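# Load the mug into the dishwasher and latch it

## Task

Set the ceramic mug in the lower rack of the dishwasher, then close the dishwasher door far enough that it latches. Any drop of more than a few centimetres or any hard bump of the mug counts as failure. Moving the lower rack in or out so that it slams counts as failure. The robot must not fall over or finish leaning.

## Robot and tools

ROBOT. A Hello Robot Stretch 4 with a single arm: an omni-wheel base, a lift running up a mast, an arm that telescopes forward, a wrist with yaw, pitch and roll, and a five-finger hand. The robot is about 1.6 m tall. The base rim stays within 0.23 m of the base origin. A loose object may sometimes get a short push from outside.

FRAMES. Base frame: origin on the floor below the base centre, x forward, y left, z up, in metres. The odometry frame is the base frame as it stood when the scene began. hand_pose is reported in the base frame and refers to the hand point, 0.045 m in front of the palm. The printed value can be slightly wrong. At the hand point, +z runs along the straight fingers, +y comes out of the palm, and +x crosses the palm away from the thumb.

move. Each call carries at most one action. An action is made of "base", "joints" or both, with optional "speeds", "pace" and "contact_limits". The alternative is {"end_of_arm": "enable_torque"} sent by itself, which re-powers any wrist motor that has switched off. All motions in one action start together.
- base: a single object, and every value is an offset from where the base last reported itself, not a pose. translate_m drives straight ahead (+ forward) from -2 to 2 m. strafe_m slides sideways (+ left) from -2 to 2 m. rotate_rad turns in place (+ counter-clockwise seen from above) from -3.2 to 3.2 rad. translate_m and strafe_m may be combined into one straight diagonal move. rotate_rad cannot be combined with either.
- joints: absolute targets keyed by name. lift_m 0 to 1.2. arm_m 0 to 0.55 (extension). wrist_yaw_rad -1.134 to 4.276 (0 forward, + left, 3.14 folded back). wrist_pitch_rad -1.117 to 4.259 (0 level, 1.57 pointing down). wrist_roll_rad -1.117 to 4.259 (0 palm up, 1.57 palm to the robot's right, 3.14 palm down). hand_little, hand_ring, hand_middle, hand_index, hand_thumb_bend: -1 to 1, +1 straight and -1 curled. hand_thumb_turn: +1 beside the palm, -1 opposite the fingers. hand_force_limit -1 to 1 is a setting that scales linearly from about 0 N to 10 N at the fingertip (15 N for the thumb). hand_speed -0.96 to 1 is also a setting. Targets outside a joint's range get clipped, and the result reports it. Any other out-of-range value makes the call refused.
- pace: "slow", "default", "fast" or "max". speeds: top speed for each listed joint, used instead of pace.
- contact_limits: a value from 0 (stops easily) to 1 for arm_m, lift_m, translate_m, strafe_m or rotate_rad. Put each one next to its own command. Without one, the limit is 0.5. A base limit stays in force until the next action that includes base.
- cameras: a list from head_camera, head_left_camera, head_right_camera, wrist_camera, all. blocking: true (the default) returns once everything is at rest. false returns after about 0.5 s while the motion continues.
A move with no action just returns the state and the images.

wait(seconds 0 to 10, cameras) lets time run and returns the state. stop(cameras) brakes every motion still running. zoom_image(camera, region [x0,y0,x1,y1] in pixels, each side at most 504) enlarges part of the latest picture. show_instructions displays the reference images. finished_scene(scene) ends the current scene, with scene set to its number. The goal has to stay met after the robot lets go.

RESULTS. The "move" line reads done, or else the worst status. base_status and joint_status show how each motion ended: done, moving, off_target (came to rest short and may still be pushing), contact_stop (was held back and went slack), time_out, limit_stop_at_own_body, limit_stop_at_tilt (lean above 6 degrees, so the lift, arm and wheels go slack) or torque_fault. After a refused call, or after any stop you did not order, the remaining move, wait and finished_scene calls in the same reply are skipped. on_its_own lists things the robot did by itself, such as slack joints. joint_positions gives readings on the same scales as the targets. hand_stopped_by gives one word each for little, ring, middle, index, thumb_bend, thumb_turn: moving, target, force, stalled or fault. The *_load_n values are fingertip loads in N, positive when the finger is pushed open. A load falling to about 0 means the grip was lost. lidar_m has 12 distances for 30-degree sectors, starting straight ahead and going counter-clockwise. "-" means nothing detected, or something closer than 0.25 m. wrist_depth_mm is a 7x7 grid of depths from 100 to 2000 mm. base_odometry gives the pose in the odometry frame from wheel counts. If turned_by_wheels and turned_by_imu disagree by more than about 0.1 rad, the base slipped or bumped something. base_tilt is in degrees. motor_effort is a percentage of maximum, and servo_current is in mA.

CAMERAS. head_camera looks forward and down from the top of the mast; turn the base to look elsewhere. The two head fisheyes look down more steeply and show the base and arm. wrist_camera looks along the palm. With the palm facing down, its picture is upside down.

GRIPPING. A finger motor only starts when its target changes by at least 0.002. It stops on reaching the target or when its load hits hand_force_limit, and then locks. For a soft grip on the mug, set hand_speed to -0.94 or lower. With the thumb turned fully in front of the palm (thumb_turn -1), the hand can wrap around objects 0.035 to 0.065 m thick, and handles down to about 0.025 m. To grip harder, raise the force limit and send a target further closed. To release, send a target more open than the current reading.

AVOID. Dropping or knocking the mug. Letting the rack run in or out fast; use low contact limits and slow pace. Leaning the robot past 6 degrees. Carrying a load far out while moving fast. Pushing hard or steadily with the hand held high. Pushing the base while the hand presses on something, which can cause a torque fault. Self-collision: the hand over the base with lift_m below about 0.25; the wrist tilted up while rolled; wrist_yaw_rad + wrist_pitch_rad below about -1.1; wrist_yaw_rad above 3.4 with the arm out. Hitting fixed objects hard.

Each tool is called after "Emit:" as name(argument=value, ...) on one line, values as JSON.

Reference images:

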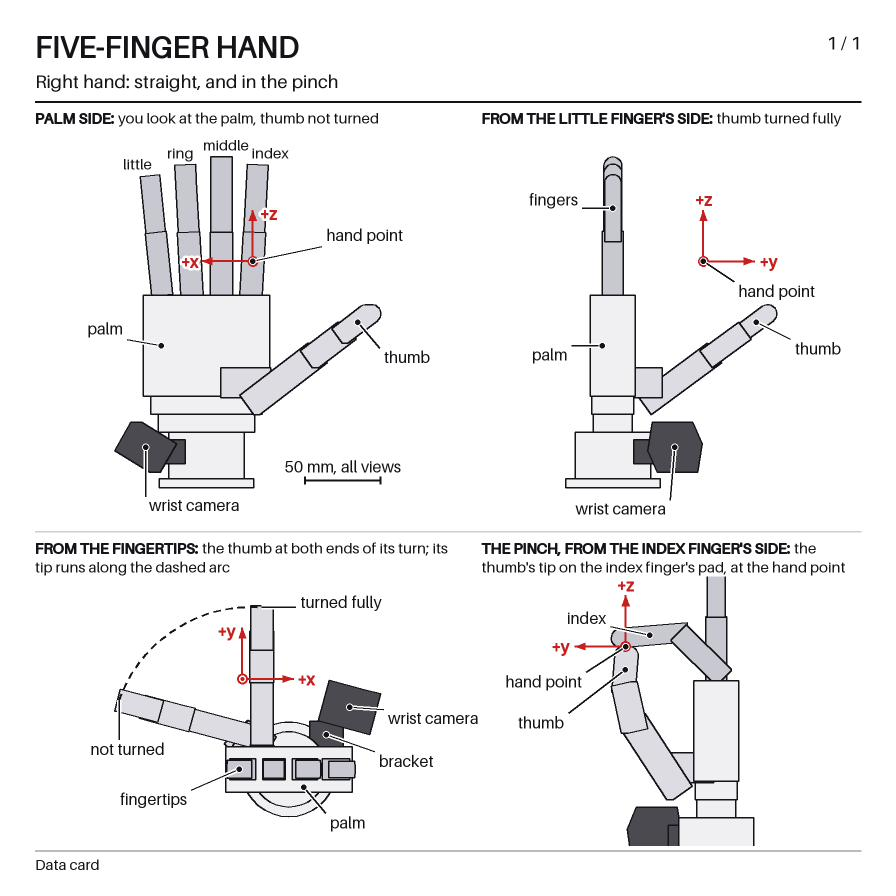

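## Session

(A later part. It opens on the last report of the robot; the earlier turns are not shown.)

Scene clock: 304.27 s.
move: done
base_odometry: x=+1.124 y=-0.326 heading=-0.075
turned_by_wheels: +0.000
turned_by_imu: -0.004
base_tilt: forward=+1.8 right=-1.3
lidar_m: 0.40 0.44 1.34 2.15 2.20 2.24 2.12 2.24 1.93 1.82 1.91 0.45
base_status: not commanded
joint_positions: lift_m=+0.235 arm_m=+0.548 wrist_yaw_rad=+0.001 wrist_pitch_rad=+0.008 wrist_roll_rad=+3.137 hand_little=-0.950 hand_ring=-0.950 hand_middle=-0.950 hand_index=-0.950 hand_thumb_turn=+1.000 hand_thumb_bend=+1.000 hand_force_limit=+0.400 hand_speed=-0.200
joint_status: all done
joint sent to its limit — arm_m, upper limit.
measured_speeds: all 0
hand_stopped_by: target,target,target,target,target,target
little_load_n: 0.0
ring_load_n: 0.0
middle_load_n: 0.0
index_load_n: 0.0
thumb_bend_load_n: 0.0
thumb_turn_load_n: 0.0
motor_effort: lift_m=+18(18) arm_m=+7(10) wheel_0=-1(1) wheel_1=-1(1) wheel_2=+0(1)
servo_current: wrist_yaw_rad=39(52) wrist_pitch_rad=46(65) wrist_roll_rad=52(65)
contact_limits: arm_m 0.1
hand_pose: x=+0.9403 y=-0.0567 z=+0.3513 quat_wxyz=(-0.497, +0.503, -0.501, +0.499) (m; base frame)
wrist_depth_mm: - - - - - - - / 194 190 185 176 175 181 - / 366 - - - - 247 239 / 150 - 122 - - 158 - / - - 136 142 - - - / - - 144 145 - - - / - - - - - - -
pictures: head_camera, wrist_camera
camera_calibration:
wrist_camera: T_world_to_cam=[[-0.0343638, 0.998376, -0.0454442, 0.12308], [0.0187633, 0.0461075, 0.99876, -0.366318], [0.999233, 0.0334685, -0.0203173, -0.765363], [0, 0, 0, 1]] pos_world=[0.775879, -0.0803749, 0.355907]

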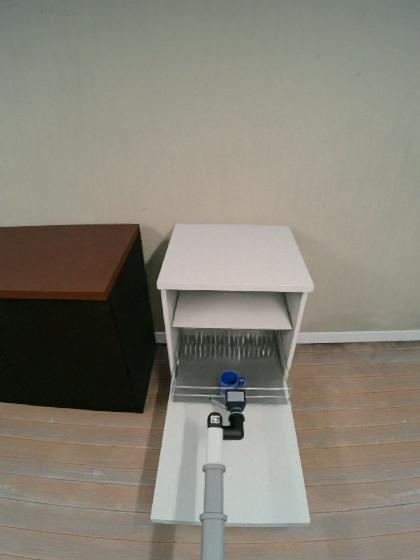

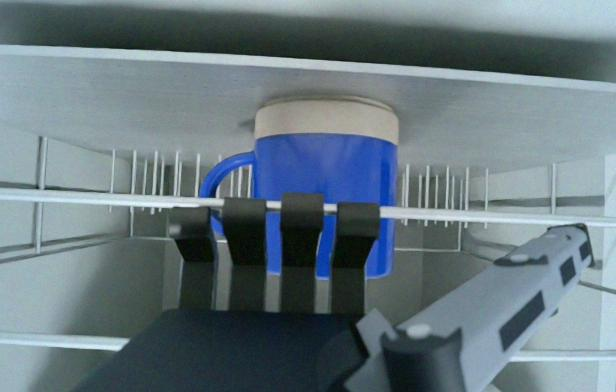

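Emit:
move(base={"translate_m": 0.08}, pace="slow", contact_limits={"translate_m": 0.2}, cameras=["head_camera", "wrist_camera"])

Emit:
zoom_image(camera="head_camera", region=[130, 250, 340, 460])

Scene clock: 310.03 s.
move: done
base_odometry: x=+1.204 y=-0.332 heading=-0.075
turned_by_wheels: +0.000
turned_by_imu: -0.002
base_tilt: forward=+1.8 right=-1.1
lidar_m: 0.34 0.36 1.25 2.18 2.19 2.33 2.21 2.32 1.93 1.82 1.92 0.36
base_status: done
joint_positions: lift_m=+0.235 arm_m=+0.548 wrist_yaw_rad=+0.001 wrist_pitch_rad=+0.008 wrist_roll_rad=+3.137 hand_little=-0.950 hand_ring=-0.950 hand_middle=-0.950 hand_index=-0.950 hand_thumb_turn=+1.000 hand_thumb_bend=+1.000 hand_force_limit=+0.400 hand_speed=-0.200
joint_status: not commanded
measured_speeds: all 0
hand_stopped_by: target,target,target,target,target,target
little_load_n: 0.0
ring_load_n: 0.0
middle_load_n: 0.0
index_load_n: 0.0
thumb_bend_load_n: 0.0
thumb_turn_load_n: 0.0
motor_effort: lift_m=+18(18) arm_m=+7(7) wheel_0=+0(5) wheel_1=+1(6) wheel_2=-3(9)
servo_current: wrist_yaw_rad=39(46) wrist_pitch_rad=52(59) wrist_roll_rad=26(59)
contact_limits: arm_m 0.1; translate_m 0.2
hand_pose: x=+0.9403 y=-0.0567 z=+0.3513 quat_wxyz=(-0.497, +0.503, -0.501, +0.499) (m; base frame)
wrist_depth_mm: - - - - - - - / 190 186 196 174 172 176 - / 366 - 253 - - 244 235 / 150 - 124 - 155 - - / - 668 135 142 - - - / - - 144 145 - - - / - - - - - - -
pictures: head_camera, wrist_camera
camera_calibration:
wrist_camera: T_world_to_cam=[[-0.0343638, 0.998376, -0.0454442, 0.12308], [0.0187633, 0.0461075, 0.99876, -0.366318], [0.999233, 0.0334685, -0.0203173, -0.765363], [0, 0, 0, 1]] pos_world=[0.775879, -0.0803749, 0.355907]

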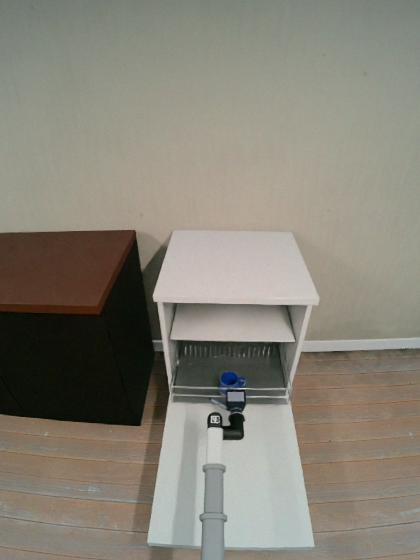

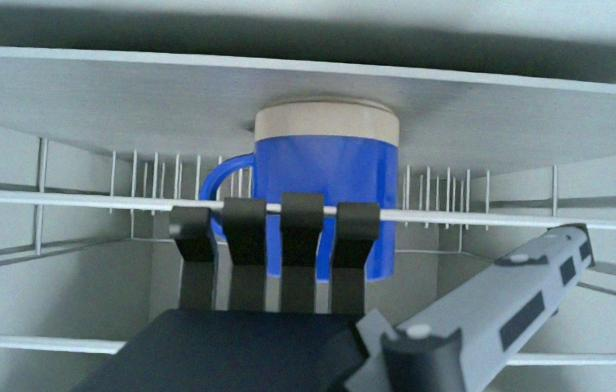

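Scaled by 2.400 from the camera's 420x560 image, which has a finer 1200x1600 frame.

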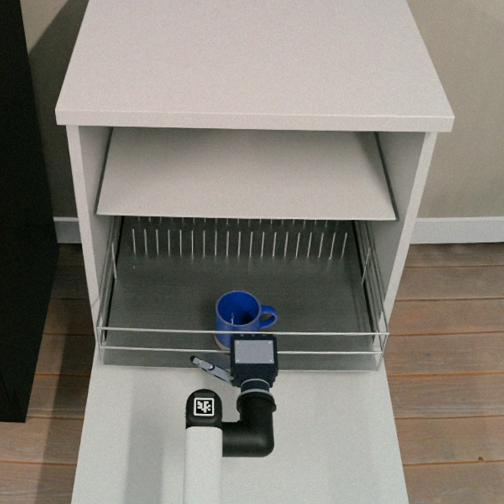

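Emit:
move(base={"translate_m": 0.04}, pace="slow", contact_limits={"translate_m": 0.1}, cameras=["head_camera", "wrist_camera"])

Emit:
zoom_image(camera="head_camera", region=[130, 280, 340, 490])

Scene clock: 317.23 s.
move: done
base_odometry: x=+1.244 y=-0.335 heading=-0.075
turned_by_wheels: +0.000
turned_by_imu: -0.001
base_tilt: forward=+1.8 right=-1.2
lidar_m: 0.32 0.32 1.21 2.22 2.20 2.37 2.26 2.34 1.94 1.83 0.44 0.33
base_status: done
joint_positions: lift_m=+0.235 arm_m=+0.548 wrist_yaw_rad=+0.001 wrist_pitch_rad=+0.008 wrist_roll_rad=+3.137 hand_little=-0.950 hand_ring=-0.950 hand_middle=-0.950 hand_index=-0.950 hand_thumb_turn=+1.000 hand_thumb_bend=+1.000 hand_force_limit=+0.400 hand_speed=-0.200
joint_status: not commanded
measured_speeds: all 0
hand_stopped_by: target,target,target,target,target,target
little_load_n: 0.0
ring_load_n: 0.0
middle_load_n: 0.0
index_load_n: 0.0
thumb_bend_load_n: 0.0
thumb_turn_load_n: -0.5
motor_effort: lift_m=+18(18) arm_m=+7(7) wheel_0=+1(4) wheel_1=+3(5) wheel_2=-4(8)
servo_current: wrist_yaw_rad=39(52) wrist_pitch_rad=46(65) wrist_roll_rad=39(46)
contact_limits: arm_m 0.1; translate_m 0.1
hand_pose: x=+0.9403 y=-0.0567 z=+0.3513 quat_wxyz=(-0.497, +0.503, -0.501, +0.499) (m; base frame)
wrist_depth_mm: 213 226 236 230 229 233 - / 190 187 196 174 173 177 174 / 362 - 254 - - 245 236 / 150 152 124 - 156 - - / - 597 136 142 - - - / - - 144 145 - - - / - - - - - - -
pictures: head_camera, wrist_camera
camera_calibration:
wrist_camera: T_world_to_cam=[[-0.0343638, 0.998376, -0.0454442, 0.12308], [0.0187633, 0.0461075, 0.99876, -0.366318], [0.999233, 0.0334685, -0.0203173, -0.765363], [0, 0, 0, 1]] pos_world=[0.775879, -0.0803749, 0.355907]

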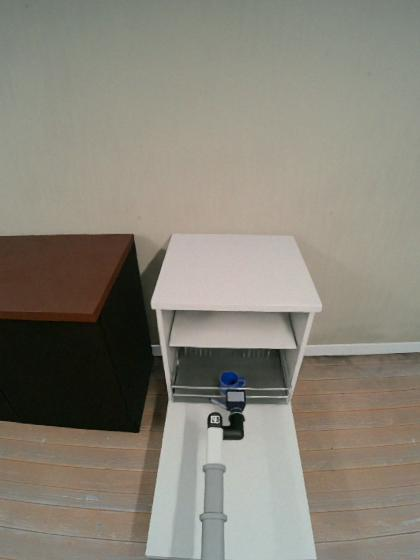

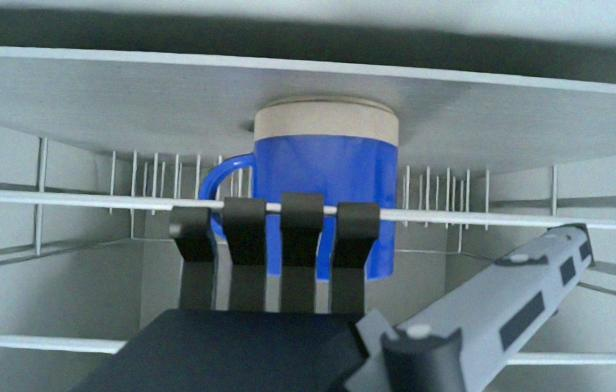

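Scaled by 2.400 from the camera's 420x560 image, which has a finer 1200x1600 frame.

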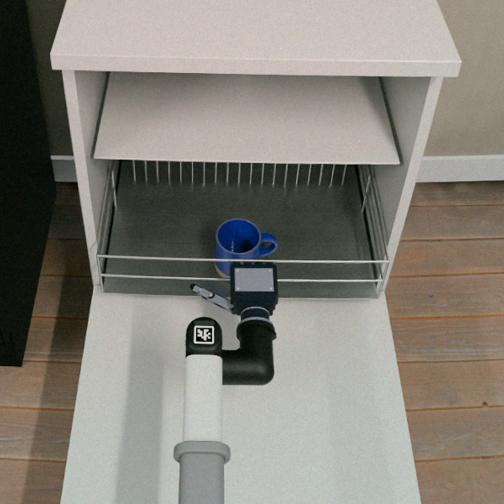

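Emit:
move(base={"translate_m": 0.03}, pace="slow", contact_limits={"translate_m": 0.1}, cameras=["head_camera", "wrist_camera"])

Emit:
zoom_image(camera="head_camera", region=[130, 280, 340, 490])

Scene clock: 321.67 s.
move: done
base_odometry: x=+1.274 y=-0.337 heading=-0.075
turned_by_wheels: +0.000
turned_by_imu: -0.001
base_tilt: forward=+1.8 right=-1.2
lidar_m: 0.26 0.30 1.16 2.19 2.17 2.41 2.28 2.37 1.93 1.83 0.43 0.27
base_status: done
joint_positions: lift_m=+0.235 arm_m=+0.548 wrist_yaw_rad=+0.001 wrist_pitch_rad=+0.008 wrist_roll_rad=+3.137 hand_little=-0.950 hand_ring=-0.950 hand_middle=-0.950 hand_index=-0.950 hand_thumb_turn=+1.000 hand_thumb_bend=+1.000 hand_force_limit=+0.400 hand_speed=-0.200
joint_status: not commanded
measured_speeds: all 0
hand_stopped_by: target,target,target,target,target,target
little_load_n: 0.0
ring_load_n: 0.0
middle_load_n: 0.0
index_load_n: 0.0
thumb_bend_load_n: 0.0
thumb_turn_load_n: -0.5
motor_effort: lift_m=+18(18) arm_m=+7(7) wheel_0=+2(5) wheel_1=+1(7) wheel_2=-3(8)
servo_current: wrist_yaw_rad=39(52) wrist_pitch_rad=52(59) wrist_roll_rad=52(52)
contact_limits: arm_m 0.1; translate_m 0.1
hand_pose: x=+0.9403 y=-0.0567 z=+0.3513 quat_wxyz=(-0.497, +0.503, -0.501, +0.499) (m; base frame)
wrist_depth_mm: 213 225 210 215 211 209 214 / 191 187 197 174 172 178 173 / 368 - 254 - - 246 237 / 150 - 122 - 156 - - / - 597 136 142 - - - / - - 145 146 - - - / - - - - - - -
pictures: head_camera, wrist_camera
camera_calibration:
wrist_camera: T_world_to_cam=[[-0.0343638, 0.998376, -0.0454442, 0.12308], [0.0187633, 0.0461075, 0.99876, -0.366318], [0.999233, 0.0334685, -0.0203173, -0.765363], [0, 0, 0, 1]] pos_world=[0.775879, -0.0803749, 0.355907]

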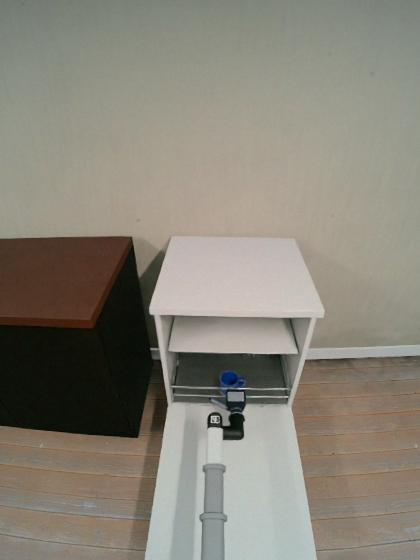

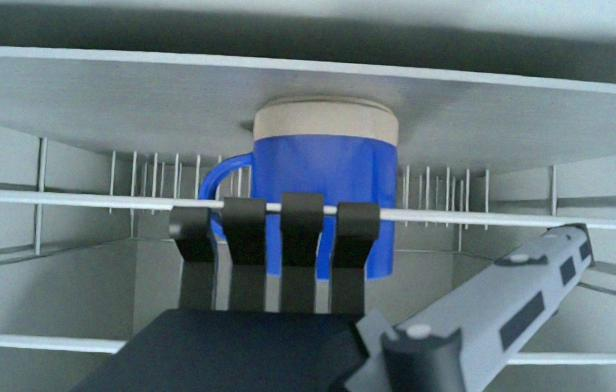

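Scaled by 2.400 from the camera's 420x560 image, which has a finer 1200x1600 frame.

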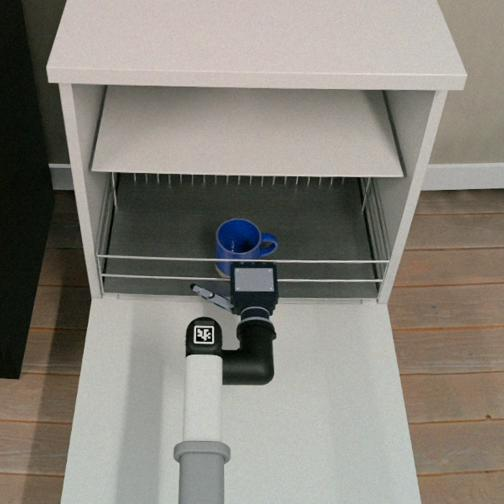

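Emit:
move(base={"translate_m": 0.02}, pace="slow", contact_limits={"translate_m": 0.1}, cameras=["head_camera", "wrist_camera"])

Emit:
zoom_image(camera="head_camera", region=[130, 280, 340, 490])

Scene clock: 326.90 s.
move: done
base_odometry: x=+1.293 y=-0.339 heading=-0.075
turned_by_wheels: +0.000
turned_by_imu: -0.001
base_tilt: forward=+1.9 right=-1.1
lidar_m: 0.27 0.26 1.11 2.18 2.20 2.45 2.29 2.42 1.94 1.82 0.41 0.28
base_status: done
joint_positions: lift_m=+0.235 arm_m=+0.548 wrist_yaw_rad=+0.001 wrist_pitch_rad=+0.008 wrist_roll_rad=+3.137 hand_little=-0.950 hand_ring=-0.950 hand_middle=-0.950 hand_index=-0.950 hand_thumb_turn=+1.000 hand_thumb_bend=+1.000 hand_force_limit=+0.400 hand_speed=-0.200
joint_status: not commanded
measured_speeds: all 0
hand_stopped_by: target,target,target,target,target,target
little_load_n: 0.0
ring_load_n: 0.0
middle_load_n: 0.5
index_load_n: 0.0
thumb_bend_load_n: 0.0
thumb_turn_load_n: 0.0
motor_effort: lift_m=+18(18) arm_m=+7(7) wheel_0=+1(5) wheel_1=+3(8) wheel_2=-3(8)
servo_current: wrist_yaw_rad=46(52) wrist_pitch_rad=39(65) wrist_roll_rad=26(52)
contact_limits: arm_m 0.1; translate_m 0.1
hand_pose: x=+0.9403 y=-0.0567 z=+0.3513 quat_wxyz=(-0.497, +0.503, -0.501, +0.499) (m; base frame)
wrist_depth_mm: 213 224 211 215 211 216 214 / 190 187 197 175 172 177 173 / 366 - 255 - - 246 236 / 150 - 125 - 156 - - / - 569 136 142 - - - / - - 144 145 - - - / - - - - - - -
pictures: head_camera, wrist_camera
camera_calibration:
wrist_camera: T_world_to_cam=[[-0.0343638, 0.998376, -0.0454442, 0.12308], [0.0187633, 0.0461075, 0.99876, -0.366318], [0.999233, 0.0334685, -0.0203173, -0.765363], [0, 0, 0, 1]] pos_world=[0.775879, -0.0803749, 0.355907]

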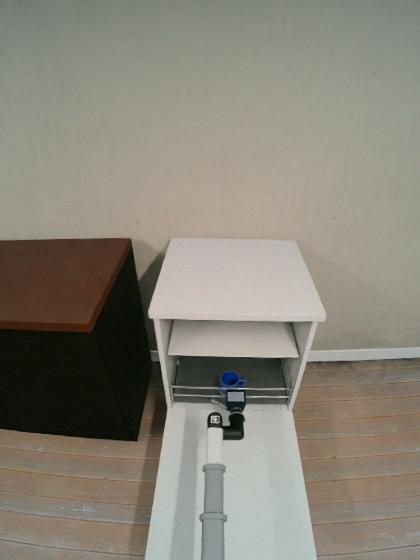

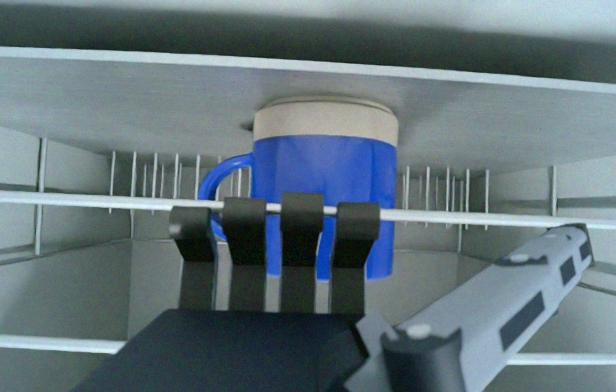

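Scaled by 2.400 from the camera's 420x560 image, which has a finer 1200x1600 frame.

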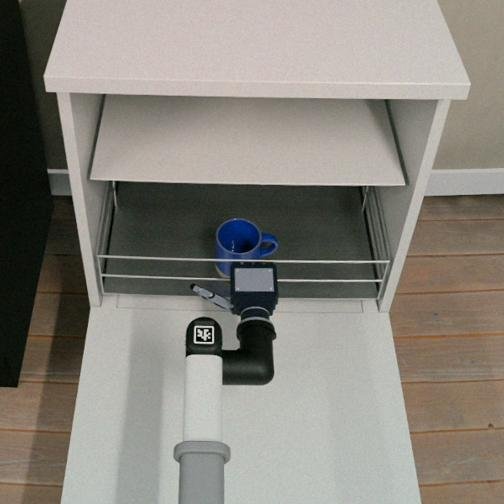

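Emit:
move(joints={"arm_m": 0.45}, speeds={"arm_m": 0.08}, contact_limits={"arm_m": 0.1})

Emit:
move(base={"translate_m": -0.47}, joints={"arm_m": 0.2, "hand_index": 1, "hand_middle": 1, "hand_ring": 1, "hand_little": 1}, cameras=["head_camera"])

Emit:
zoom_image(camera="head_camera", region=[130, 210, 340, 420])

Scene clock: 341.23 s.
move: done
base_odometry: x=+1.293 y=-0.339 heading=-0.075
turned_by_wheels: +0.000
turned_by_imu: -0.001
base_tilt: forward=+1.7 right=-1.2
lidar_m: 0.27 0.29 1.13 2.21 2.20 2.40 2.30 2.40 1.94 1.82 0.39 0.26
base_status: not commanded
joint_positions: lift_m=+0.235 arm_m=+0.450 wrist_yaw_rad=+0.001 wrist_pitch_rad=+0.008 wrist_roll_rad=+3.137 hand_little=-0.950 hand_ring=-0.950 hand_middle=-0.950 hand_index=-0.950 hand_thumb_turn=+1.000 hand_thumb_bend=+1.000 hand_force_limit=+0.400 hand_speed=-0.200
joint_status: all done
measured_speeds: all 0
hand_stopped_by: target,target,target,target,target,target
little_load_n: 0.0
ring_load_n: 0.0
middle_load_n: 0.0
index_load_n: 0.0
thumb_bend_load_n: 0.0
thumb_turn_load_n: 0.0
motor_effort: lift_m=+18(18) arm_m=-6(8) wheel_0=+1(1) wheel_1=+2(3) wheel_2=-2(3)
servo_current: wrist_yaw_rad=39(52) wrist_pitch_rad=46(59) wrist_roll_rad=13(59)
contact_limits: arm_m 0.1; translate_m 0.1
hand_pose: x=+0.8420 y=-0.0567 z=+0.3513 quat_wxyz=(-0.497, +0.503, -0.501, +0.499) (m; base frame)
wrist_depth_mm: - - - - - - - / 327 - - - - - - / - 283 - 256 - 263 - / - 248 124 - - - - / - 691 135 142 - - - / - 247 144 145 - - - / - - - - - - -
pictures: none

Scene clock: 344.30 s.
move: done
base_odometry: x=+0.825 y=-0.304 heading=-0.075
turned_by_wheels: +0.000
turned_by_imu: -0.001
base_tilt: forward=+1.7 right=-1.2
lidar_m: 0.72 0.78 1.78 2.10 2.20 1.91 1.82 1.90 1.94 1.83 1.92 0.76
base_status: done
joint_positions: lift_m=+0.235 arm_m=+0.200 wrist_yaw_rad=+0.001 wrist_pitch_rad=+0.008 wrist_roll_rad=+3.137 hand_little=+1.000 hand_ring=+1.000 hand_middle=+1.000 hand_index=+1.000 hand_thumb_turn=+1.000 hand_thumb_bend=+1.000 hand_force_limit=+0.400 hand_speed=-0.200
joint_status: all done
measured_speeds: all 0
hand_stopped_by: target,target,target,target,target,target
little_load_n: 0.0
ring_load_n: 0.0
middle_load_n: 0.0
index_load_n: 0.0
thumb_bend_load_n: 0.0
thumb_turn_load_n: 0.0
motor_effort: lift_m=+18(18) arm_m=-6(8) wheel_0=+0(6) wheel_1=+0(8) wheel_2=-2(10)
servo_current: wrist_yaw_rad=39(52) wrist_pitch_rad=52(59) wrist_roll_rad=39(46)
hand_pose: x=+0.5920 y=-0.0567 z=+0.3513 quat_wxyz=(-0.497, +0.503, -0.501, +0.499) (m; base frame)
wrist_depth_mm: - - 691 359 357 364 615 / - - - - - - - / - - - - - - - / - - - - - - - / - - - - - - - / - - 175 - - - - / - - - - - - -
pictures: head_camera

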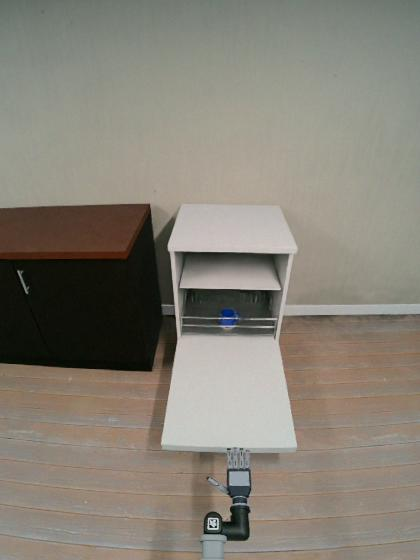

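Scaled by 2.400 from the camera's 420x560 image, which has a finer 1200x1600 frame.

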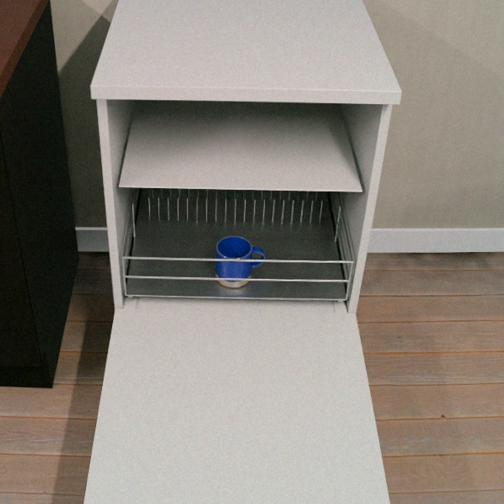

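Emit:
move(joints={"wrist_pitch_rad": 0.7, "lift_m": 0.066, "arm_m": 0.196}, cameras=["head_camera", "wrist_camera"])

Emit:
zoom_image(camera="head_camera", region=[130, 400, 340, 560])

Scene clock: 352.33 s.
move: done
base_odometry: x=+0.825 y=-0.304 heading=-0.075
turned_by_wheels: +0.000
turned_by_imu: -0.001
base_tilt: forward=+1.9 right=-1.2
lidar_m: 0.72 0.74 1.78 2.12 2.19 1.91 1.82 1.86 1.93 1.84 1.91 0.74
base_status: not commanded
joint_positions: lift_m=+0.066 arm_m=+0.196 wrist_yaw_rad=+0.001 wrist_pitch_rad=+0.702 wrist_roll_rad=+3.137 hand_little=+1.000 hand_ring=+1.000 hand_middle=+1.000 hand_index=+1.000 hand_thumb_turn=+1.000 hand_thumb_bend=+1.000 hand_force_limit=+0.400 hand_speed=-0.200
joint_status: all done
measured_speeds: all 0
hand_stopped_by: target,target,target,target,target,target
little_load_n: 0.0
ring_load_n: 0.0
middle_load_n: 0.0
index_load_n: 0.0
thumb_bend_load_n: 0.0
thumb_turn_load_n: 0.0
motor_effort: lift_m=+17(18) arm_m=-6(8) wheel_0=+0(0) wheel_1=+0(1) wheel_2=-2(2)
servo_current: wrist_yaw_rad=39(52) wrist_pitch_rad=39(78) wrist_roll_rad=46(52)
hand_pose: x=+0.4973 y=-0.0568 z=+0.0555 quat_wxyz=(-0.297, +0.643, -0.640, +0.298) (m; base frame)
wrist_depth_mm: 165 160 160 160 162 158 160 / 182 182 181 180 179 178 177 / 211 211 209 208 206 205 203 / 250 248 245 242 241 239 238 / 303 300 297 294 291 277 - / 394 379 220 202 347 - - / 521 - - - - - -
pictures: head_camera, wrist_camera
camera_calibration:
wrist_camera: T_world_to_cam=[[-0.055649, 0.998359, -0.0135037, 0.103262], [0.652658, 0.046608, 0.756217, -0.364405], [0.755606, 0.0332694, -0.654181, -0.172336], [0, 0, 0, 1]] pos_world=[0.373796, -0.0803745, 0.164225]

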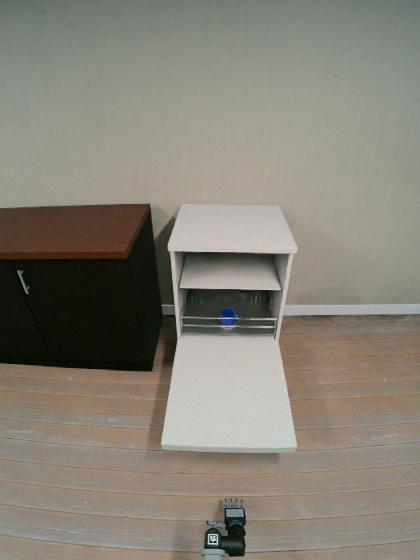

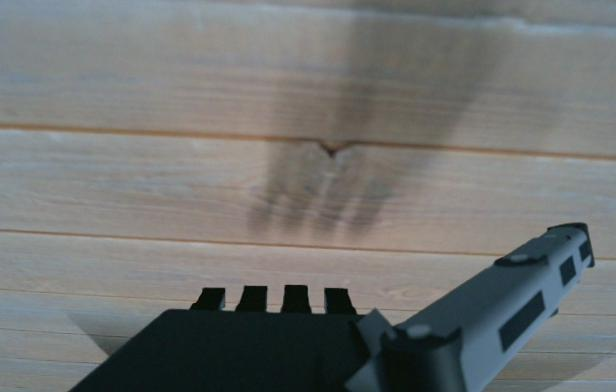

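Scaled by 2.400 from the camera's 420x560 image, which has a finer 1200x1600 frame.

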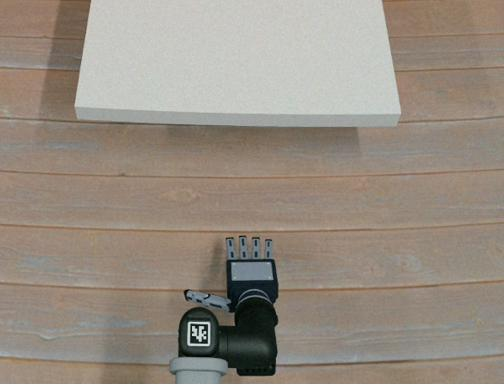

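Emit:
move(joints={"wrist_pitch_rad": 0.15, "lift_m": 0.05, "arm_m": 0.12}, cameras=["wrist_camera"])

Emit:
zoom_image(camera="wrist_camera", region=[60, 60, 560, 330])

Scene clock: 357.67 s.
move: done
base_odometry: x=+0.825 y=-0.304 heading=-0.075
turned_by_wheels: +0.000
turned_by_imu: -0.001
base_tilt: forward=+1.8 right=-1.3
lidar_m: 0.71 0.79 1.77 2.11 2.19 1.91 1.82 1.90 1.94 1.85 1.92 0.76
base_status: not commanded
joint_positions: lift_m=+0.050 arm_m=+0.120 wrist_yaw_rad=+0.001 wrist_pitch_rad=+0.159 wrist_roll_rad=+3.137 hand_little=+1.000 hand_ring=+1.000 hand_middle=+1.000 hand_index=+1.000 hand_thumb_turn=+1.000 hand_thumb_bend=+1.000 hand_force_limit=+0.400 hand_speed=-0.200
joint_status: all done
measured_speeds: all 0
hand_stopped_by: target,target,target,target,target,target
little_load_n: 0.0
ring_load_n: 0.0
middle_load_n: 0.0
index_load_n: -0.5
thumb_bend_load_n: 0.0
thumb_turn_load_n: 0.0
motor_effort: lift_m=+17(18) arm_m=-6(7) wheel_0=+0(0) wheel_1=+0(1) wheel_2=-2(2)
servo_current: wrist_yaw_rad=46(46) wrist_pitch_rad=52(182) wrist_roll_rad=33(59)
hand_pose: x=+0.5002 y=-0.0567 z=+0.1339 quat_wxyz=(-0.458, +0.539, -0.537, +0.460) (m; base frame)
wrist_depth_mm: 278 263 260 255 249 245 247 / 357 349 343 334 327 319 309 / 544 530 508 492 469 452 436 / 1078 991 946 866 831 768 750 / - 421 433 433 445 439 - / - - 175 - - - - / - - - - - - -
pictures: wrist_camera
camera_calibration:
wrist_camera: T_world_to_cam=[[-0.0408108, 0.998371, -0.0398752, 0.100556], [0.168358, 0.0462089, 0.984642, -0.213877], [0.984881, 0.0334707, -0.169969, -0.302771], [0, 0, 0, 1]] pos_world=[0.338305, -0.0803749, 0.163141]

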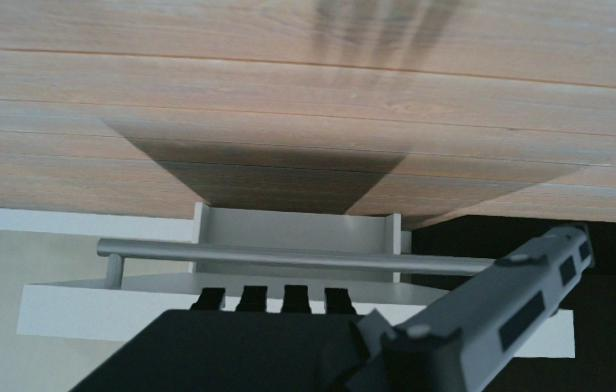

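Scaled by 1.008.

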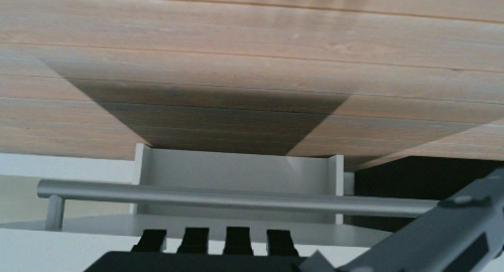

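Emit:
move(joints={"wrist_pitch_rad": 0.7, "lift_m": 0.066, "arm_m": 0.196})

Emit:
move(base={"translate_m": 0.25}, contact_limits={"translate_m": 0.1}, cameras=["head_camera", "wrist_camera"])

Emit:
zoom_image(camera="head_camera", region=[130, 400, 340, 560])

Scene clock: 369.07 s.
move: done
base_odometry: x=+0.825 y=-0.304 heading=-0.075
turned_by_wheels: +0.000
turned_by_imu: -0.001
base_tilt: forward=+1.7 right=-1.3
lidar_m: 0.72 0.76 1.80 2.09 2.22 1.90 1.82 1.93 1.95 1.84 1.91 0.76
base_status: not commanded
joint_positions: lift_m=+0.066 arm_m=+0.196 wrist_yaw_rad=+0.001 wrist_pitch_rad=+0.701 wrist_roll_rad=+3.137 hand_little=+1.000 hand_ring=+1.000 hand_middle=+1.000 hand_index=+1.000 hand_thumb_turn=+1.000 hand_thumb_bend=+1.000 hand_force_limit=+0.400 hand_speed=-0.200
joint_status: all done
measured_speeds: all 0
hand_stopped_by: target,target,target,target,target,target
little_load_n: 0.0
ring_load_n: 0.0
middle_load_n: 0.0
index_load_n: 0.0
thumb_bend_load_n: 0.0
thumb_turn_load_n: 0.0
motor_effort: lift_m=+25(25) arm_m=+6(8) wheel_0=+0(0) wheel_1=+1(1) wheel_2=-2(2)
servo_current: wrist_yaw_rad=39(46) wrist_pitch_rad=39(65) wrist_roll_rad=46(65)
hand_pose: x=+0.4970 y=-0.0568 z=+0.0549 quat_wxyz=(-0.297, +0.643, -0.640, +0.298) (m; base frame)
wrist_depth_mm: 160 160 160 159 158 157 159 / 182 181 181 180 178 178 176 / 210 209 208 207 206 204 202 / 247 246 243 242 239 237 236 / 300 300 294 291 289 277 - / 389 379 220 202 347 - - / 512 - - - - - -
pictures: none

Scene clock: 371.37 s.
move: done
base_odometry: x=+1.074 y=-0.322 heading=-0.075
turned_by_wheels: +0.000
turned_by_imu: -0.001
base_tilt: forward=+1.8 right=-1.1
lidar_m: 0.47 0.50 1.44 2.12 2.20 2.19 2.07 2.19 1.93 1.84 1.89 0.49
base_status: done
joint_positions: lift_m=+0.066 arm_m=+0.196 wrist_yaw_rad=+0.001 wrist_pitch_rad=+0.702 wrist_roll_rad=+3.137 hand_little=+1.000 hand_ring=+1.000 hand_middle=+1.000 hand_index=+1.000 hand_thumb_turn=+1.000 hand_thumb_bend=+1.000 hand_force_limit=+0.400 hand_speed=-0.200
joint_status: not commanded
measured_speeds: all 0
hand_stopped_by: target,target,target,target,target,target
little_load_n: 0.0
ring_load_n: 0.0
middle_load_n: 0.0
index_load_n: 0.0
thumb_bend_load_n: -0.5
thumb_turn_load_n: 0.0
motor_effort: lift_m=+24(25) arm_m=+6(6) wheel_0=-1(6) wheel_1=-1(9) wheel_2=+0(10)
servo_current: wrist_yaw_rad=33(52) wrist_pitch_rad=46(46) wrist_roll_rad=39(59)
contact_limits: translate_m 0.1
hand_pose: x=+0.4970 y=-0.0568 z=+0.0549 quat_wxyz=(-0.297, +0.643, -0.640, +0.298) (m; base frame)
wrist_depth_mm: 160 160 159 159 158 156 159 / 181 181 180 179 178 177 176 / 209 210 208 207 205 203 202 / 248 247 243 242 240 237 236 / 301 298 296 290 289 276 - / 389 379 220 202 343 - - / 512 - - - - - -
pictures: head_camera, wrist_camera
camera_calibration:
wrist_camera: T_world_to_cam=[[-0.0556532, 0.998359, -0.0135, 0.103238], [0.652708, 0.0466101, 0.756174, -0.363767], [0.755563, 0.0332719, -0.654231, -0.172477], [0, 0, 0, 1]] pos_world=[0.373496, -0.0803745, 0.163626]

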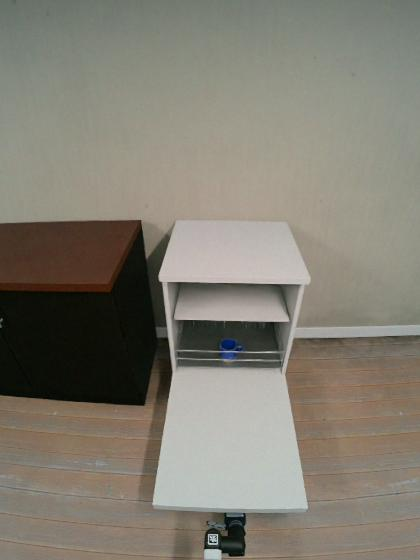

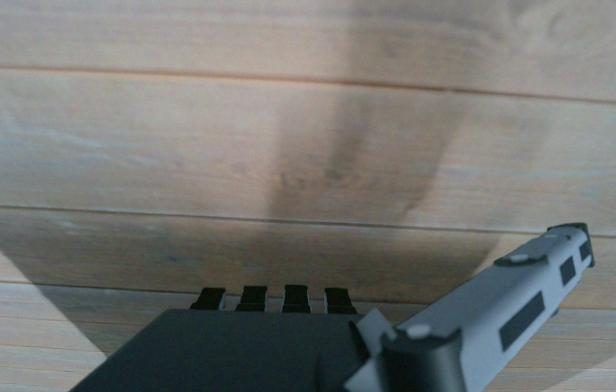

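Scaled by 2.400 from the camera's 420x560 image, which has a finer 1200x1600 frame.

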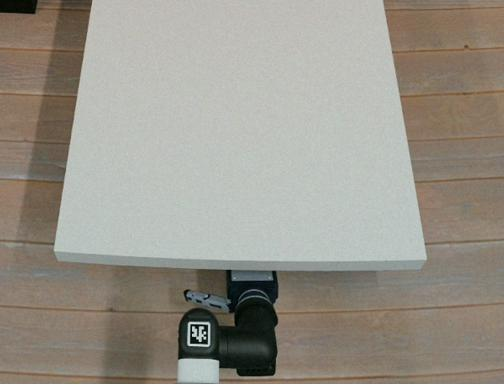

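Emit:
move(joints={"lift_m": 0.12}, speeds={"lift_m": 0.06})

Emit:
move(joints={"lift_m": 0.20, "arm_m": 0.2}, speeds={"lift_m": 0.06}, cameras=["head_camera"])

Scene clock: 375.23 s.
move: done
base_odometry: x=+1.074 y=-0.322 heading=-0.076
turned_by_wheels: +0.000
turned_by_imu: -0.001
base_tilt: forward=+1.9 right=-1.2
lidar_m: 0.47 0.51 1.46 2.12 2.20 2.20 2.08 2.17 1.92 1.81 1.90 0.52
base_status: not commanded
joint_positions: lift_m=+0.119 arm_m=+0.196 wrist_yaw_rad=-0.002 wrist_pitch_rad=+0.716 wrist_roll_rad=+3.138 hand_little=+1.000 hand_ring=+1.000 hand_middle=+1.000 hand_index=+1.000 hand_thumb_turn=+1.000 hand_thumb_bend=+1.000 hand_force_limit=+0.400 hand_speed=-0.200
joint_status: all done
measured_speeds: all 0
hand_stopped_by: target,target,target,target,target,target
little_load_n: -1.0
ring_load_n: 0.0
middle_load_n: 0.0
index_load_n: 0.0
thumb_bend_load_n: 0.0
thumb_turn_load_n: 0.0
motor_effort: lift_m=+28(30) arm_m=+6(6) wheel_0=+0(2) wheel_1=-1(2) wheel_2=-5(6)
servo_current: wrist_yaw_rad=46(52) wrist_pitch_rad=85(85) wrist_roll_rad=46(52)
contact_limits: translate_m 0.1
hand_pose: x=+0.4942 y=-0.0570 z=+0.1068 quat_wxyz=(-0.292, +0.644, -0.643, +0.294) (m; base frame)
wrist_depth_mm: 206 206 205 206 205 205 208 / 232 232 232 231 231 230 229 / 267 265 264 263 263 262 260 / 309 307 306 303 303 306 303 / 370 366 366 362 364 347 - / 462 452 220 200 427 - - / 145 - - - - - -
pictures: none

Scene clock: 377.03 s.
move: done
base_odometry: x=+1.074 y=-0.322 heading=-0.076
turned_by_wheels: +0.000
turned_by_imu: -0.001
base_tilt: forward=+1.8 right=-1.2
lidar_m: 0.49 0.52 1.42 2.15 2.22 2.20 2.09 2.18 1.93 1.83 1.90 0.51
base_status: not commanded
joint_positions: lift_m=+0.199 arm_m=+0.200 wrist_yaw_rad=-0.004 wrist_pitch_rad=+0.726 wrist_roll_rad=+3.138 hand_little=+1.000 hand_ring=+1.000 hand_middle=+1.000 hand_index=+1.000 hand_thumb_turn=+1.000 hand_thumb_bend=+1.000 hand_force_limit=+0.400 hand_speed=-0.200
joint_status: all done
measured_speeds: all 0
hand_stopped_by: target,target,target,target,target,target
little_load_n: -0.5
ring_load_n: 0.0
middle_load_n: 0.0
index_load_n: 0.0
thumb_bend_load_n: 0.0
thumb_turn_load_n: 0.0
on_its_own: wrist_pitch_rad is at rest, and its servo_current (150 mA) is outside its rest range (0 to 130 mA)
motor_effort: lift_m=+28(31) arm_m=+11(13) wheel_0=+2(2) wheel_1=+0(1) wheel_2=-10(10)
servo_current: wrist_yaw_rad=39(52) wrist_pitch_rad=150(169) wrist_roll_rad=52(59)
contact_limits: translate_m 0.1
hand_pose: x=+0.4958 y=-0.0573 z=+0.1856 quat_wxyz=(-0.289, +0.644, -0.645, +0.291) (m; base frame)
wrist_depth_mm: 285 282 279 281 281 279 278 / 314 317 314 314 314 314 309 / 359 357 355 357 353 355 351 / 407 410 410 410 410 410 407 / 488 488 488 480 480 466 - / 603 597 220 200 564 - - / 683 - - - - - -
pictures: head_camera

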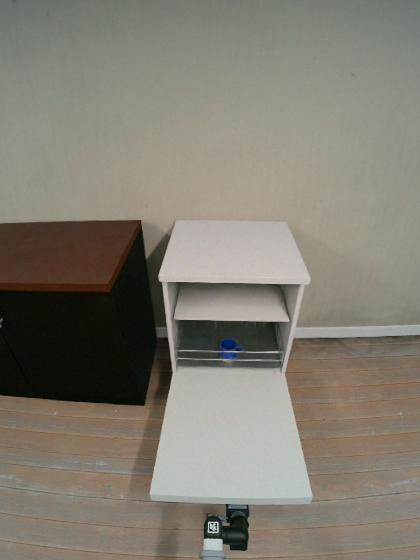

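Emit:
move(joints={"lift_m": 0.30, "arm_m": 0.218}, speeds={"lift_m": 0.08, "arm_m": 0.015})

Emit:
move(joints={"lift_m": 0.405, "arm_m": 0.258, "wrist_pitch_rad": 0.8}, speeds={"lift_m": 0.08, "arm_m": 0.03, "wrist_pitch_rad": 0.1}, cameras=["head_camera"])

Scene clock: 383.27 s.
move: contact_stop
base_odometry: x=+1.074 y=-0.322 heading=-0.075
turned_by_wheels: +0.000
turned_by_imu: -0.001
base_tilt: forward=+1.7 right=-1.3
lidar_m: 0.51 0.53 1.43 2.14 2.21 2.19 2.05 2.18 1.93 1.83 1.90 0.53
base_status: not commanded
joint_positions: lift_m=+0.299 arm_m=+0.200 wrist_yaw_rad=-0.007 wrist_pitch_rad=+0.721 wrist_roll_rad=+3.138 hand_little=+1.000 hand_ring=+1.000 hand_middle=+1.000 hand_index=+1.000 hand_thumb_turn=+1.000 hand_thumb_bend=+1.000 hand_force_limit=+0.400 hand_speed=-0.200
joint_status: arm_m contact_stop (moved +0.000 of +0.018); the others done
measured_speeds: all 0
hand_stopped_by: target,target,target,target,target,target
little_load_n: -1.0
ring_load_n: -0.5
middle_load_n: 0.0
index_load_n: 0.0
thumb_bend_load_n: 0.0
thumb_turn_load_n: 0.0
on_its_own: arm_m is slack since a contact_stop (your +0.218 is given up)
motor_effort: lift_m=+27(31) arm_m=+0(20) wheel_0=-1(6) wheel_1=+0(3) wheel_2=-5(15)
servo_current: wrist_yaw_rad=46(59) wrist_pitch_rad=111(286) wrist_roll_rad=33(59)
contact_limits: translate_m 0.1
hand_pose: x=+0.4967 y=-0.0577 z=+0.2862 quat_wxyz=(-0.290, +0.643, -0.645, +0.293) (m; base frame)
wrist_depth_mm: 389 387 384 387 387 379 389 / 436 433 433 433 433 427 430 / 496 500 496 492 492 496 492 / 585 574 574 574 574 574 569 / 699 683 691 683 683 654 - / 878 854 220 201 809 - - / 144 - - - - - -
pictures: none

not run: a stop that you did not command came earlier in this reply.

Emit:
move(joints={"lift_m": 0.35, "arm_m": 0.24, "wrist_pitch_rad": 0.75}, speeds={"lift_m": 0.08, "arm_m": 0.06, "wrist_pitch_rad": 0.1}, contact_limits={"arm_m": 0.7}, cameras=["head_camera"])

Scene clock: 393.10 s.
move: contact_stop
base_odometry: x=+1.074 y=-0.322 heading=-0.076
turned_by_wheels: +0.000
turned_by_imu: -0.001
base_tilt: forward=+1.8 right=-1.2
lidar_m: 0.50 0.54 1.46 2.14 2.20 2.20 2.08 2.18 1.91 1.84 1.91 0.56
base_status: not commanded
joint_positions: lift_m=+0.350 arm_m=+0.224 wrist_yaw_rad=-0.010 wrist_pitch_rad=+0.771 wrist_roll_rad=+3.138 hand_little=+1.000 hand_ring=+1.000 hand_middle=+1.000 hand_index=+1.000 hand_thumb_turn=+1.000 hand_thumb_bend=+1.000 hand_force_limit=+0.400 hand_speed=-0.200
joint_status: arm_m contact_stop (moved +0.025 of +0.040); wrist_pitch_rad off_target (ended at +0.771, target +0.750); the others done
measured_speeds: all 0
hand_stopped_by: target,target,target,target,target,target
little_load_n: -0.5
ring_load_n: 0.0
middle_load_n: 0.0
index_load_n: 0.0
thumb_bend_load_n: 0.0
thumb_turn_load_n: 0.0
on_its_own: arm_m is slack since a contact_stop (your +0.240 is given up)
motor_effort: lift_m=+24(30) arm_m=+0(27) wheel_0=+1(9) wheel_1=+1(5) wheel_2=-8(21)
servo_current: wrist_yaw_rad=65(65) wrist_pitch_rad=117(364) wrist_roll_rad=39(59)
contact_limits: arm_m 0.7; translate_m 0.1
hand_pose: x=+0.5114 y=-0.0579 z=+0.3304 quat_wxyz=(-0.273, +0.649, -0.654, +0.277) (m; base frame)
wrist_depth_mm: 436 430 427 430 427 427 430 / 477 480 480 484 477 473 473 / 544 539 539 539 544 535 544 / 621 621 627 627 621 603 615 / 723 732 723 741 723 691 - / 891 878 220 199 842 - - / 145 - - - - - -
pictures: head_camera

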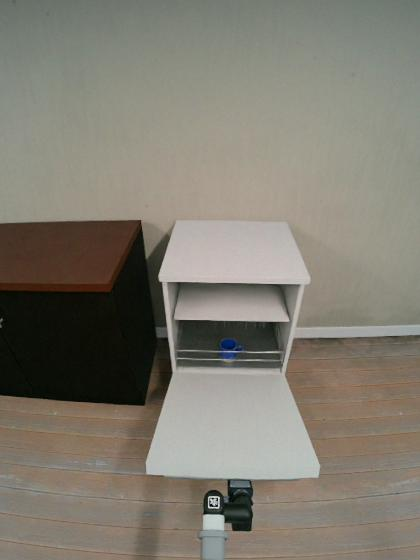

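Emit:
zoom_image(camera="head_camera", region=[130, 380, 340, 560])

Emit:
move(cameras=["head_right_camera", "head_left_camera"])

Emit:
zoom_image(camera="head_right_camera", region=[140, 350, 290, 470])

Scaled by 2.400 from the camera's 420x560 image, which has a finer 1200x1600 frame.

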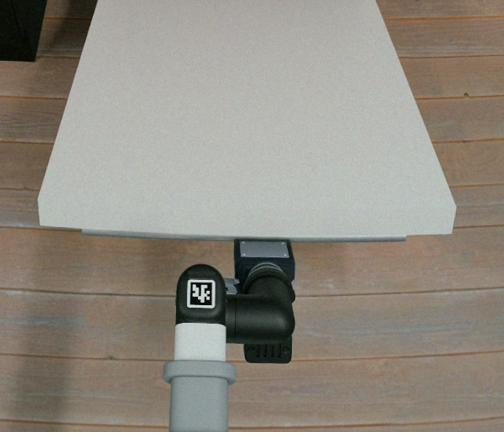

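Scene clock: 397.20 s.
base_odometry: x=+1.074 y=-0.322 heading=-0.076
turned_by_wheels: +0.000
turned_by_imu: -0.001
base_tilt: forward=+1.7 right=-1.2
lidar_m: 0.53 0.56 1.42 2.14 2.16 2.18 2.08 2.16 1.94 1.82 1.91 0.55
base_status: not commanded
joint_positions: lift_m=+0.350 arm_m=+0.224 wrist_yaw_rad=-0.010 wrist_pitch_rad=+0.771 wrist_roll_rad=+3.138 hand_little=+1.000 hand_ring=+1.000 hand_middle=+1.000 hand_index=+1.000 hand_thumb_turn=+1.000 hand_thumb_bend=+1.000 hand_force_limit=+0.400 hand_speed=-0.200
joint_status: arm_m contact_stop (moved +0.025 of +0.040); wrist_pitch_rad off_target (ended at +0.771, target +0.750); the others done
measured_speeds: all 0
hand_stopped_by: target,target,target,target,target,target
little_load_n: -0.5
ring_load_n: 0.0
middle_load_n: 0.0
index_load_n: 0.0
thumb_bend_load_n: 0.0
thumb_turn_load_n: 0.0
on_its_own: arm_m is slack since a contact_stop (your +0.240 is given up)
motor_effort: lift_m=+24(30) arm_m=+0(27) wheel_0=+1(9) wheel_1=+1(5) wheel_2=-8(21)
servo_current: wrist_yaw_rad=52(65) wrist_pitch_rad=117(364) wrist_roll_rad=20(59)
contact_limits: arm_m 0.7; translate_m 0.1
hand_pose: x=+0.5114 y=-0.0579 z=+0.3304 quat_wxyz=(-0.273, +0.649, -0.654, +0.277) (m; base frame)
wrist_depth_mm: 433 427 430 427 424 427 433 / 480 480 477 473 477 477 473 / 539 539 544 539 539 535 539 / 615 627 621 609 621 621 615 / 732 741 723 723 715 699 - / 891 891 220 200 831 - - / 144 - - - - - -
pictures: head_left_camera, head_right_camera

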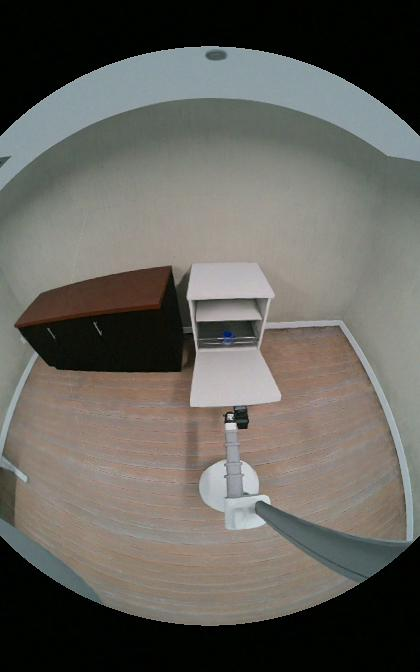

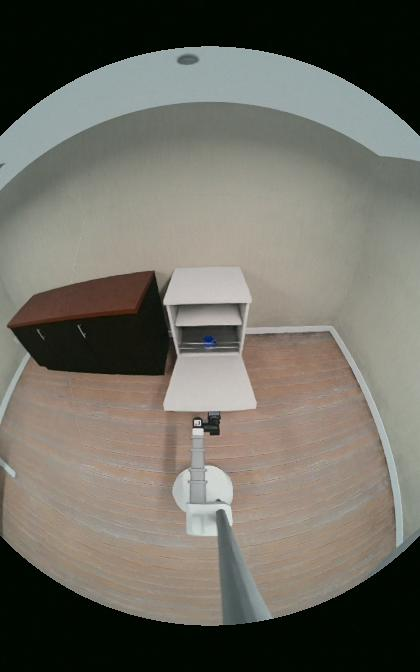

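Scaled by 3.360 from the camera's 420x672 image, which has a finer 600x960 frame.

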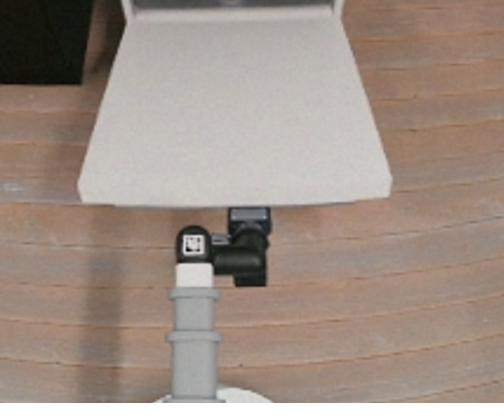

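Emit:
move(joints={"lift_m": 0.41, "arm_m": 0.236, "wrist_pitch_rad": 0.8}, speeds={"lift_m": 0.06, "arm_m": 0.03, "wrist_pitch_rad": 0.1}, contact_limits={"arm_m": 0.9})

Emit:
move(joints={"lift_m": 0.48, "arm_m": 0.28, "wrist_pitch_rad": 0.86}, speeds={"lift_m": 0.06, "arm_m": 0.04, "wrist_pitch_rad": 0.1}, contact_limits={"arm_m": 0.9}, cameras=["head_camera"])

Emit:
zoom_image(camera="head_camera", region=[130, 360, 340, 540])

Scene clock: 420.30 s.
move: done
base_odometry: x=+1.074 y=-0.322 heading=-0.075
turned_by_wheels: +0.000
turned_by_imu: -0.001
base_tilt: forward=+1.8 right=-1.2
lidar_m: 0.54 0.53 1.47 2.12 2.18 2.20 2.06 2.17 1.93 1.84 1.91 0.58
base_status: not commanded
joint_positions: lift_m=+0.409 arm_m=+0.236 wrist_yaw_rad=-0.007 wrist_pitch_rad=+0.812 wrist_roll_rad=+3.138 hand_little=+1.000 hand_ring=+1.000 hand_middle=+1.000 hand_index=+1.000 hand_thumb_turn=+1.000 hand_thumb_bend=+1.000 hand_force_limit=+0.400 hand_speed=-0.200
joint_status: all done
measured_speeds: all 0
hand_stopped_by: target,target,target,target,target,target
little_load_n: -1.5
ring_load_n: 0.0
middle_load_n: 0.0
index_load_n: 0.0
thumb_bend_load_n: -0.5
thumb_turn_load_n: 0.0
motor_effort: lift_m=+27(29) arm_m=+8(15) wheel_0=+0(2) wheel_1=+0(1) wheel_2=-6(10)
servo_current: wrist_yaw_rad=52(65) wrist_pitch_rad=59(124) wrist_roll_rad=46(52)
contact_limits: arm_m 0.9; translate_m 0.1
hand_pose: x=+0.5148 y=-0.0576 z=+0.3855 quat_wxyz=(-0.260, +0.655, -0.658, +0.263) (m; base frame)
wrist_depth_mm: 488 484 480 484 480 480 484 / 530 525 535 535 525 535 525 / 603 591 597 591 597 591 585 / 683 683 676 668 668 683 676 / 778 768 788 768 788 759 - / 946 931 220 200 904 - - / 147 - - - - - -
pictures: none

Scene clock: 421.97 s.
move: done
base_odometry: x=+1.074 y=-0.322 heading=-0.075
turned_by_wheels: +0.000
turned_by_imu: +0.000
base_tilt: forward=+1.8 right=-1.2
lidar_m: 0.58 0.62 1.46 2.13 2.18 2.20 2.09 2.15 1.93 1.83 1.91 0.62
base_status: not commanded
joint_positions: lift_m=+0.479 arm_m=+0.280 wrist_yaw_rad=-0.007 wrist_pitch_rad=+0.873 wrist_roll_rad=+3.138 hand_little=+1.000 hand_ring=+1.000 hand_middle=+1.000 hand_index=+1.000 hand_thumb_turn=+1.000 hand_thumb_bend=+1.000 hand_force_limit=+0.400 hand_speed=-0.200
joint_status: all done
measured_speeds: all 0
hand_stopped_by: target,target,target,target,target,target
little_load_n: -1.0
ring_load_n: 0.0
middle_load_n: 0.0
index_load_n: 0.0
thumb_bend_load_n: 0.0
thumb_turn_load_n: 0.0
motor_effort: lift_m=+27(29) arm_m=+7(11) wheel_0=+0(0) wheel_1=+0(1) wheel_2=-5(6)
servo_current: wrist_yaw_rad=46(59) wrist_pitch_rad=65(91) wrist_roll_rad=26(59)
contact_limits: arm_m 0.9; translate_m 0.1
hand_pose: x=+0.5464 y=-0.0575 z=+0.4493 quat_wxyz=(-0.240, +0.663, -0.666, +0.243) (m; base frame)
wrist_depth_mm: 544 539 539 539 535 535 544 / 597 591 591 591 591 591 591 / 647 661 661 647 668 661 661 / 741 732 732 741 732 741 723 / 842 842 831 820 831 820 - / 991 976 220 201 917 - - / 142 - - - - - -
pictures: head_camera

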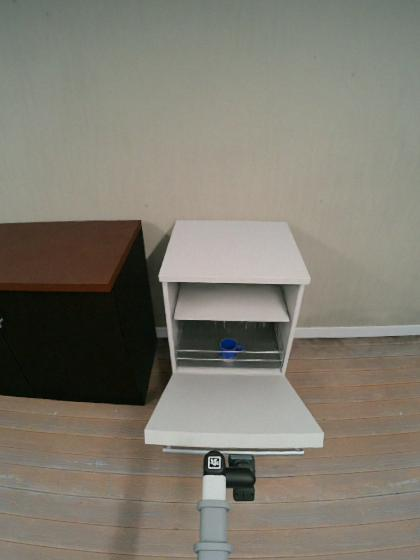

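Scaled by 2.400 from the camera's 420x560 image, which has a finer 1200x1600 frame.

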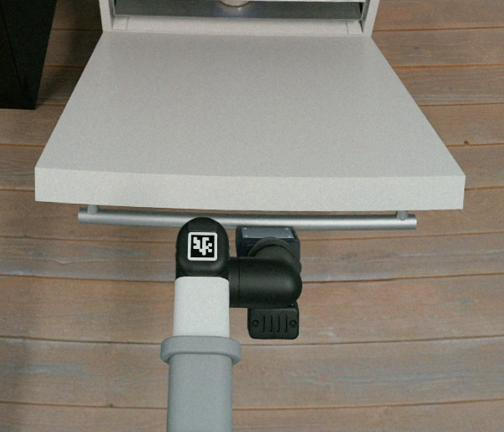

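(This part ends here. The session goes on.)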